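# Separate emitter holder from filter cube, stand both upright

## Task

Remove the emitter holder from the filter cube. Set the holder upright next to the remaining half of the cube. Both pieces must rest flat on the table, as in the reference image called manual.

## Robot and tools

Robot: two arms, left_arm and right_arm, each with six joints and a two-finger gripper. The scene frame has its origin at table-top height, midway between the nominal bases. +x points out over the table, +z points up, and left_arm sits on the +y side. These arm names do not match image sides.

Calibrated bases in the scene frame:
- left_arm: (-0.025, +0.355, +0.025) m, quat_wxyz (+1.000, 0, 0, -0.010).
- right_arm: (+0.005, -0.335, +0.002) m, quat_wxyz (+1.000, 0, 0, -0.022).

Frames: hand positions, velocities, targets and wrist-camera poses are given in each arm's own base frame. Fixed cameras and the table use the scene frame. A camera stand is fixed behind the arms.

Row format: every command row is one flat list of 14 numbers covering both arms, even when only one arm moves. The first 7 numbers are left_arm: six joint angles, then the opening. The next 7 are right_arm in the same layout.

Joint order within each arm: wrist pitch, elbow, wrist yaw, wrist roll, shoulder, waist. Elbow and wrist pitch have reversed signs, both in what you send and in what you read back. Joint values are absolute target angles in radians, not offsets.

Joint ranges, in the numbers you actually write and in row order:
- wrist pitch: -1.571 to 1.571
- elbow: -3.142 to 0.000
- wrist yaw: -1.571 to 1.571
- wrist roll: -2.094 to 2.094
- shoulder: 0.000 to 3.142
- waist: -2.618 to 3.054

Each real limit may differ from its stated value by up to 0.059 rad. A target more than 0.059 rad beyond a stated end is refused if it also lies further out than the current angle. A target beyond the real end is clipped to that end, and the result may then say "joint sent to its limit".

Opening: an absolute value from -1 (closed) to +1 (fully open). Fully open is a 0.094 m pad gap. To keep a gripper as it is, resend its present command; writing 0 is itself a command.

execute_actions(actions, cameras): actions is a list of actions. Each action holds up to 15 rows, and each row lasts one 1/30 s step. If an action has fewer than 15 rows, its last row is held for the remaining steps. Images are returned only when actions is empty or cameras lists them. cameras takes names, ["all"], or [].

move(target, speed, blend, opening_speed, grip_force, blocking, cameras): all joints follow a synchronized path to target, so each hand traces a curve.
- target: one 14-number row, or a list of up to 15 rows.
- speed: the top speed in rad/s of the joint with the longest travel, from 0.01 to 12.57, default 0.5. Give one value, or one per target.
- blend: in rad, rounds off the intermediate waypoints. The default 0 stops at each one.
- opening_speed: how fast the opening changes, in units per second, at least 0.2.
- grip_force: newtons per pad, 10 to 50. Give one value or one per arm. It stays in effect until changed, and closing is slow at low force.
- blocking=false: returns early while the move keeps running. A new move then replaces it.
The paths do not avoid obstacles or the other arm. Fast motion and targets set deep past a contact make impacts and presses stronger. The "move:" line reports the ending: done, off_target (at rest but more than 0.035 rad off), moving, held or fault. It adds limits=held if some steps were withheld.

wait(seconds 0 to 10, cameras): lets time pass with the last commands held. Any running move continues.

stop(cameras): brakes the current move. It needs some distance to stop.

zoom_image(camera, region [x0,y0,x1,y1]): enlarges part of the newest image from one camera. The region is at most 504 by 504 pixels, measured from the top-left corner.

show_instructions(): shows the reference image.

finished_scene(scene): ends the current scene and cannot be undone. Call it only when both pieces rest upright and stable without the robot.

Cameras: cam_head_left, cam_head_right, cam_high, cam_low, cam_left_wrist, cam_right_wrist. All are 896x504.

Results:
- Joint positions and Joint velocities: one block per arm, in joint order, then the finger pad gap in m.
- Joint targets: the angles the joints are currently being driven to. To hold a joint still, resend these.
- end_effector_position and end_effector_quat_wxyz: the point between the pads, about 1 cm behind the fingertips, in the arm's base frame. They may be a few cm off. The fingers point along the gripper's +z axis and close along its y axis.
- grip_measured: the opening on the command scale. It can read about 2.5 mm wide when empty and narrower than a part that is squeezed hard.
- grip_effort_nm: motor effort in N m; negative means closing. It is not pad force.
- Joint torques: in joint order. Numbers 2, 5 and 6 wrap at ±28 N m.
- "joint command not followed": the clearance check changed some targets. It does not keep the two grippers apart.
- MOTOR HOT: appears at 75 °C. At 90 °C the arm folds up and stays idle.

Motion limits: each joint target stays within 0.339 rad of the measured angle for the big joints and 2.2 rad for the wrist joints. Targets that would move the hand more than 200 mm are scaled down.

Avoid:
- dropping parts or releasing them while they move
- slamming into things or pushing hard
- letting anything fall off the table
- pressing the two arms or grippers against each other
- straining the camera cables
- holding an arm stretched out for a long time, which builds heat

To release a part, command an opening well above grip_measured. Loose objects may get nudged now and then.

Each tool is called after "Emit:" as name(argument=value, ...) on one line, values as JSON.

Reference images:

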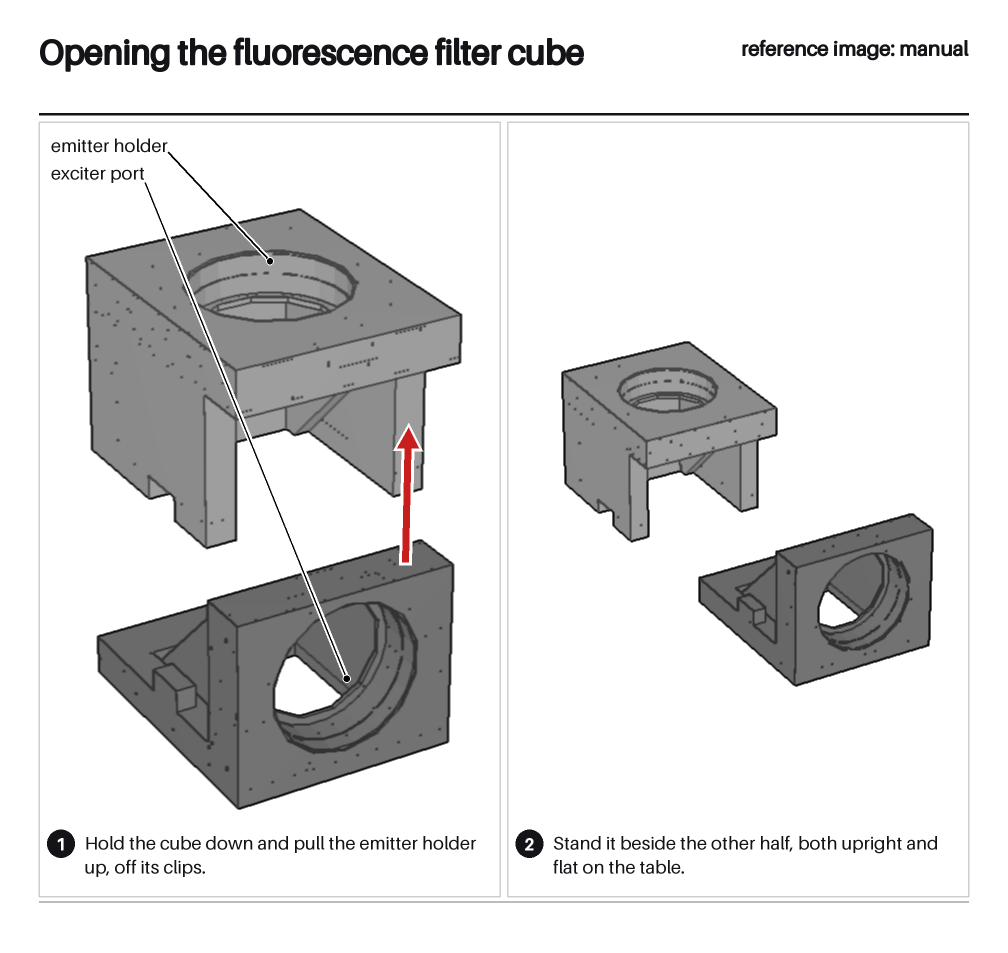

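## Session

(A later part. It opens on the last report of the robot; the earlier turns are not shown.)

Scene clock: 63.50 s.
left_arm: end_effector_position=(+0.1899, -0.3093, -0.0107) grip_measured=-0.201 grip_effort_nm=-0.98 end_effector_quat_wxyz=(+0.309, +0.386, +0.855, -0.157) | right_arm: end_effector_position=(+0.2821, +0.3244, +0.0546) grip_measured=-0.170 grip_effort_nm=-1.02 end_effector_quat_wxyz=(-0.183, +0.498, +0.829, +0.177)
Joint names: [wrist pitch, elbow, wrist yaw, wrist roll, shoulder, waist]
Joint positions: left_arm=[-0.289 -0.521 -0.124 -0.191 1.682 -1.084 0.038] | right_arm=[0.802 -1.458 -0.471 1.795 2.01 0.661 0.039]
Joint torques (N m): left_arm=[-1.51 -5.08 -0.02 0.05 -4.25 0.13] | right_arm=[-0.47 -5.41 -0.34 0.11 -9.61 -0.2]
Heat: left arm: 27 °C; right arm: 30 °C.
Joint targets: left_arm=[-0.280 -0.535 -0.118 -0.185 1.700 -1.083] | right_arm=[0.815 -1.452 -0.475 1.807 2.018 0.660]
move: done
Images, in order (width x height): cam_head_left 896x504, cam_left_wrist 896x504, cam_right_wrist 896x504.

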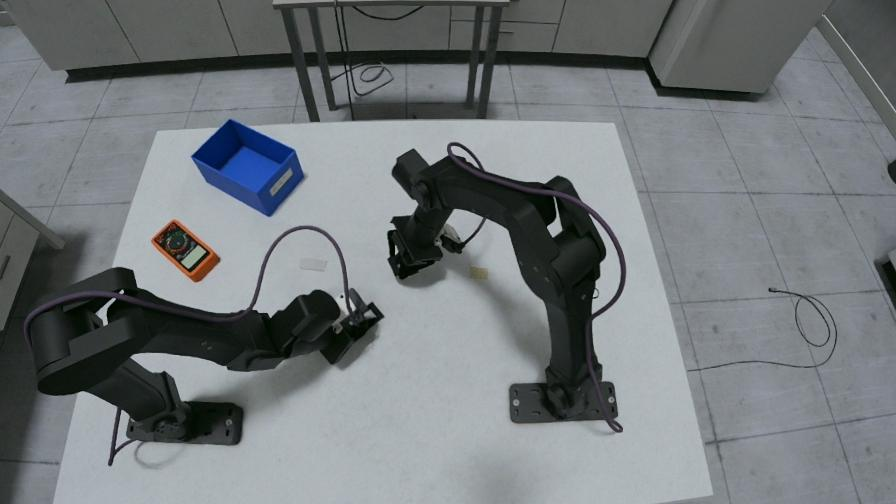

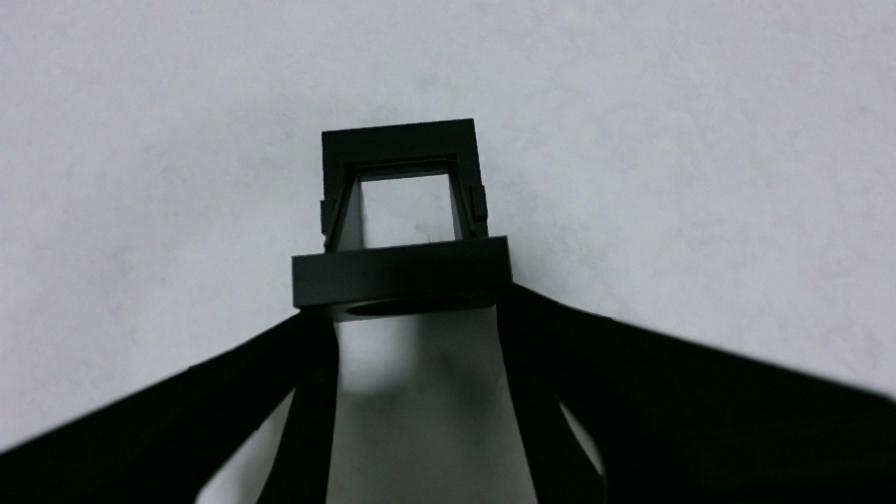

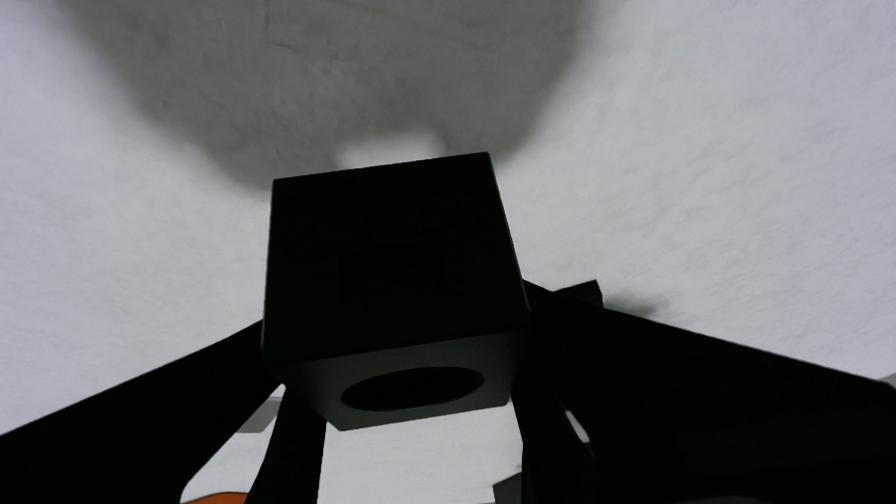

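Emit:
move(target=[-0.28,-0.535,-0.118,-0.185,1.70,-1.083,-0.3,0.740,-1.374,-0.475,1.807,2.031,0.66,-0.3], speed=0.15, cameras=["cam_right_wrist","cam_head_right","cam_low"])

Scene clock: 65.10 s.
left_arm: end_effector_position=(+0.1899, -0.3093, -0.0107) grip_measured=-0.201 grip_effort_nm=-0.98 end_effector_quat_wxyz=(+0.309, +0.386, +0.855, -0.157) | right_arm: end_effector_position=(+0.2762, +0.3198, +0.0332) grip_measured=-0.170 grip_effort_nm=-1.02 end_effector_quat_wxyz=(-0.185, +0.499, +0.829, +0.173)
Joint names: [wrist pitch, elbow, wrist yaw, wrist roll, shoulder, waist]
Joint positions: left_arm=[-0.289 -0.521 -0.124 -0.191 1.682 -1.084 0.038] | right_arm=[0.727 -1.382 -0.471 1.795 2.018 0.661 0.039]
Joint torques (N m): left_arm=[-1.51 -5.08 -0.01 0.05 -4.25 0.09] | right_arm=[-0.49 -4.98 -0.33 0.11 -9.16 -0.2]
Heat: left arm: 27 °C; right arm: 29 °C.
Joint targets: left_arm=[-0.280 -0.535 -0.118 -0.185 1.700 -1.083] | right_arm=[0.740 -1.374 -0.475 1.807 2.031 0.660]
move: done
Images, in order (width x height): cam_head_right 896x504, cam_low 896x504, cam_right_wrist 896x504.

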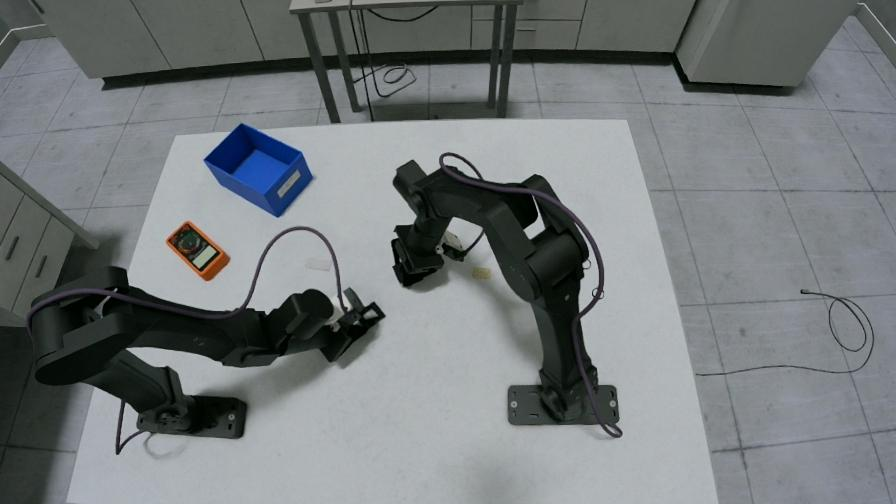

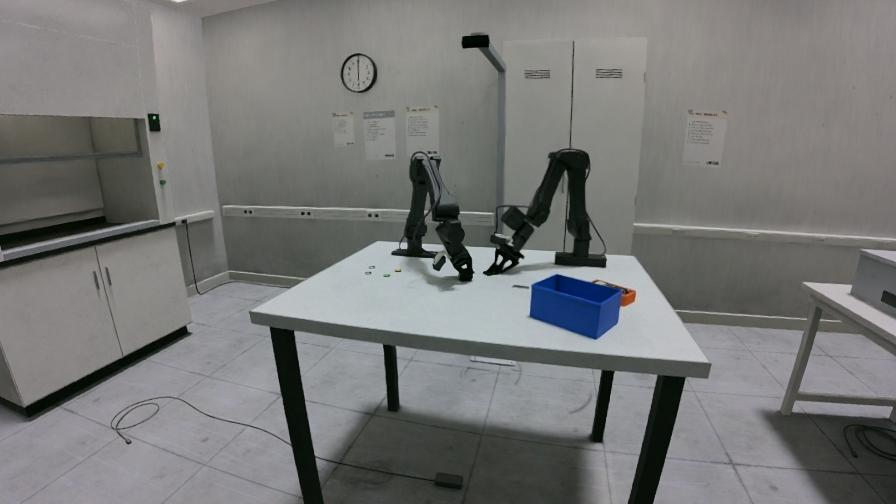

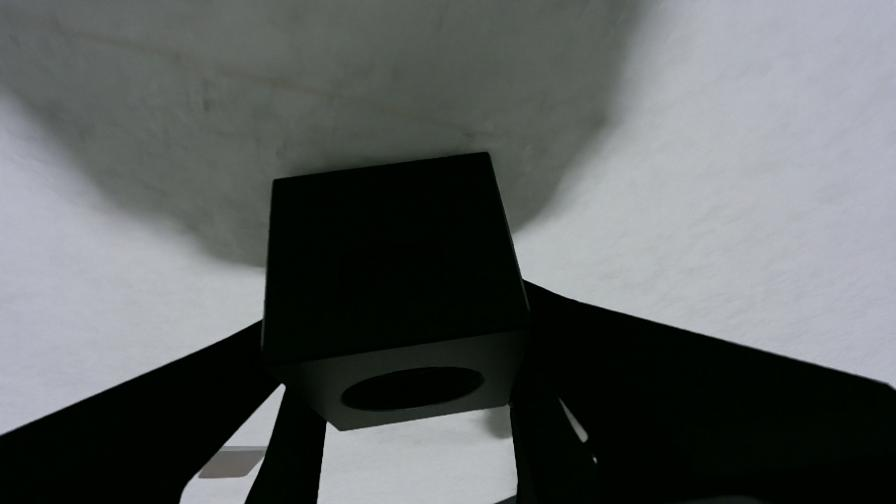

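Emit:
move(target=[-0.28,-0.535,-0.118,-0.185,1.70,-1.083,-0.3,0.730,-1.360,-0.475,1.807,2.036,0.66,-0.3], speed=0.1)

Emit:
zoom_image(camera="cam_head_right", region=[300, 270, 480, 380])

Scene clock: 66.10 s.
left_arm: end_effector_position=(+0.1899, -0.3093, -0.0107) grip_measured=-0.201 grip_effort_nm=-0.98 end_effector_quat_wxyz=(+0.309, +0.386, +0.855, -0.157) | right_arm: end_effector_position=(+0.2757, +0.3203, +0.0323) grip_measured=-0.170 grip_effort_nm=-1.02 end_effector_quat_wxyz=(-0.186, +0.498, +0.829, +0.175)
Joint names: [wrist pitch, elbow, wrist yaw, wrist roll, shoulder, waist]
Joint positions: left_arm=[-0.289 -0.521 -0.124 -0.191 1.682 -1.084 0.038] | right_arm=[0.718 -1.376 -0.475 1.795 2.018 0.661 0.039]
Joint torques (N m): left_arm=[-1.5 -5.07 -0.03 0.02 -4.23 0.17] | right_arm=[-0.53 -4.29 -0.3 0.1 -8.79 -0.17]
Heat: left arm: 27 °C; right arm: 29 °C.
Joint targets: left_arm=[-0.280 -0.535 -0.118 -0.185 1.700 -1.083] | right_arm=[0.730 -1.360 -0.475 1.807 2.036 0.660]
move: done

Scaled by 2.800 from the camera's 896x504 image, which has a finer 1280x720 frame.
This view is cut from an older image: the scene may have changed since it was taken.

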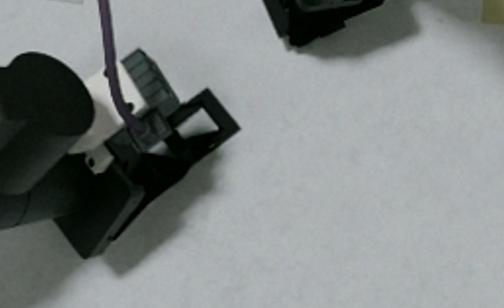

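Emit:
move(target=[-0.28,-0.535,-0.118,-0.185,1.70,-1.083,-0.3,0.726,-1.354,-0.475,1.807,2.044,0.66,-0.3], speed=0.1)

Scene clock: 67.10 s.
left_arm: end_effector_position=(+0.1899, -0.3093, -0.0107) grip_measured=-0.201 grip_effort_nm=-0.98 end_effector_quat_wxyz=(+0.309, +0.386, +0.855, -0.157) | right_arm: end_effector_position=(+0.2754, +0.3208, +0.0319) grip_measured=-0.170 grip_effort_nm=-1.02 end_effector_quat_wxyz=(-0.187, +0.498, +0.828, +0.176)
Joint names: [wrist pitch, elbow, wrist yaw, wrist roll, shoulder, waist]
Joint positions: left_arm=[-0.289 -0.521 -0.124 -0.191 1.682 -1.084 0.038] | right_arm=[0.713 -1.373 -0.479 1.795 2.018 0.661 0.039]
Joint torques (N m): left_arm=[-1.51 -5.09 -0.02 0.05 -4.22 0.12] | right_arm=[-0.52 -3.93 -0.24 0.08 -8.1 -0.21]
Heat: left arm: 27 °C; right arm: 29 °C.
Joint targets: left_arm=[-0.280 -0.535 -0.118 -0.185 1.700 -1.083] | right_arm=[0.726 -1.354 -0.475 1.807 2.044 0.660]
move: done

Emit:
move(target=[[-0.28,-0.535,-0.118,-0.185,1.70,-1.083,0.6,0.726,-1.360,-0.475,1.807,2.038,0.66,0.6],[-0.28,-0.535,-0.118,-0.185,1.70,-1.083,0.85,0.726,-1.360,-0.475,1.807,2.038,0.66,0.85]], speed=0.1, opening_speed=0.7, cameras=["cam_left_wrist","cam_right_wrist"])

Scene clock: 69.53 s.
left_arm: end_effector_position=(+0.1889, -0.3102, -0.0106) grip_measured=+0.848 grip_effort_nm=0.14 end_effector_quat_wxyz=(+0.308, +0.390, +0.853, -0.159) | right_arm: end_effector_position=(+0.2750, +0.3204, +0.0303) grip_measured=+0.847 grip_effort_nm=0.15 end_effector_quat_wxyz=(-0.188, +0.499, +0.828, +0.175)
Joint names: [wrist pitch, elbow, wrist yaw, wrist roll, shoulder, waist]
Joint positions: left_arm=[-0.29 -0.521 -0.116 -0.185 1.682 -1.084 0.087] | right_arm=[0.711 -1.37 -0.479 1.796 2.021 0.661 0.087]
Joint torques (N m): left_arm=[-1.51 -5.11 -0.1 -0.03 -4.25 0.14] | right_arm=[-0.49 -4.81 -0.27 0.09 -8.77 -0.17]
Heat: left arm: 27 °C; right arm: 29 °C.
Joint targets: left_arm=[-0.280 -0.535 -0.118 -0.185 1.700 -1.083] | right_arm=[0.726 -1.360 -0.475 1.807 2.038 0.660]
move: done
Images, in order (width x height): cam_left_wrist 896x504, cam_right_wrist 896x504.

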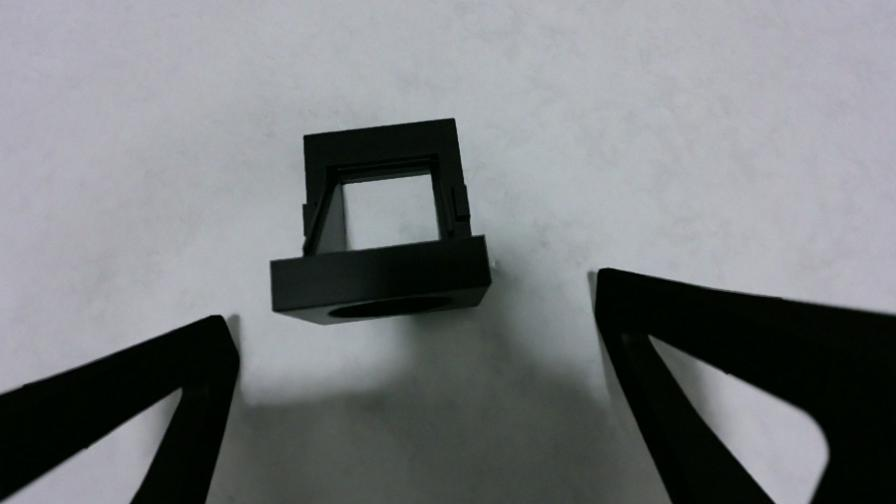

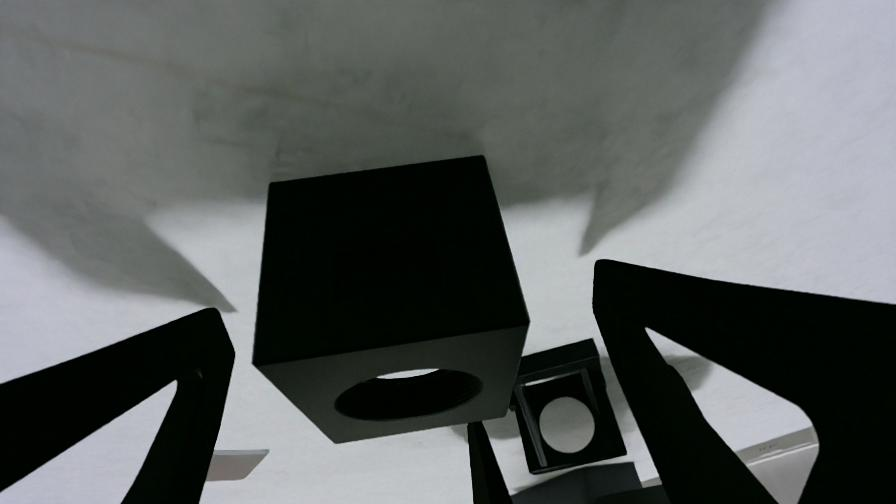

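Both released. Retreat both arms.

Emit:
move(target=[[0.0,-0.505,-0.116,-0.19,1.49,-1.090,0.85,0.85,-1.43,-0.482,1.77,2.0,0.627,0.85],[0.13,-0.476,-0.12,-0.19,1.237,-1.1,0.85,0.975,-1.49,-0.488,1.73,1.955,0.593,0.85]], speed=0.35, blend=[0.1,0], cameras=["cam_left_wrist","cam_right_wrist","cam_head_right"])

Scene clock: 72.03 s.
left_arm: end_effector_position=(+0.1638, -0.2681, +0.0491) grip_measured=+0.848 grip_effort_nm=0.14 end_effector_quat_wxyz=(+0.301, +0.395, +0.854, -0.155) | right_arm: end_effector_position=(+0.2785, +0.2929, +0.0610) grip_measured=+0.847 grip_effort_nm=0.15 end_effector_quat_wxyz=(-0.197, +0.509, +0.826, +0.143)
Joint names: [wrist pitch, elbow, wrist yaw, wrist roll, shoulder, waist]
Joint positions: left_arm=[0.121 -0.488 -0.116 -0.184 1.256 -1.092 0.087] | right_arm=[0.937 -1.468 -0.48 1.732 1.99 0.601 0.087]
Joint torques (N m): left_arm=[-1.5 -4.3 -0.12 -0.11 -4.51 -0.53] | right_arm=[-0.09 -7.94 -0.39 -0.03 -12.89 -0.7]
Heat: left arm: 27 °C; right arm: 29 °C.
Joint targets: left_arm=[0.130 -0.476 -0.120 -0.190 1.237 -1.100] | right_arm=[0.975 -1.490 -0.488 1.730 1.955 0.593]
move: off_target (right_arm); right_arm: the wrist pitch is farthest, 0.038 rad from its target
Images, in order (width x height): cam_head_right 896x504, cam_left_wrist 896x504, cam_right_wrist 896x504.

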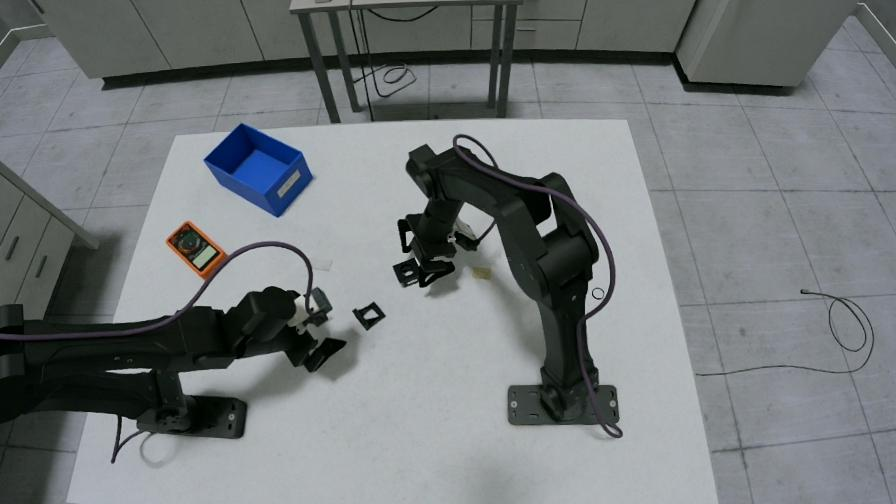

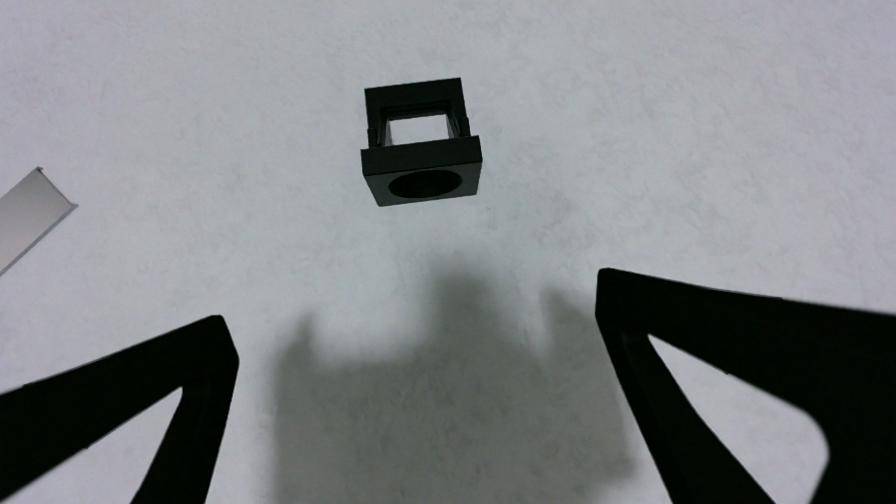

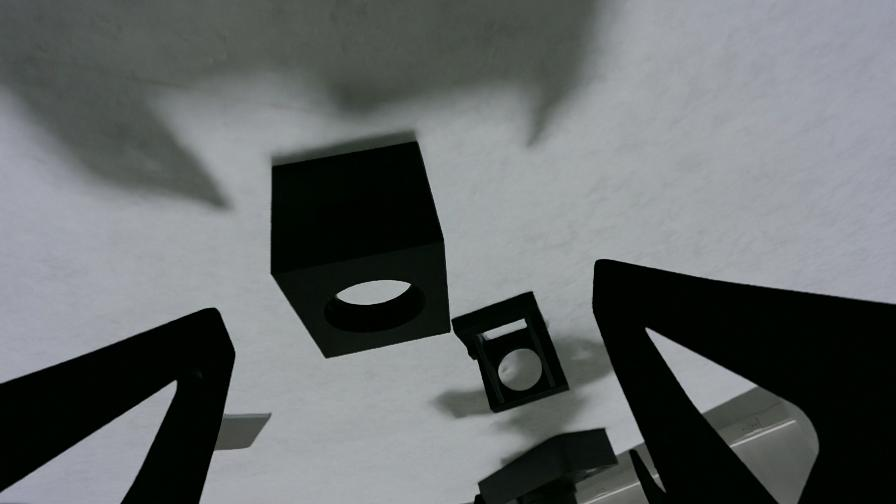

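Emit:
finished_scene(scene=2)

The scene is finished: the task was done.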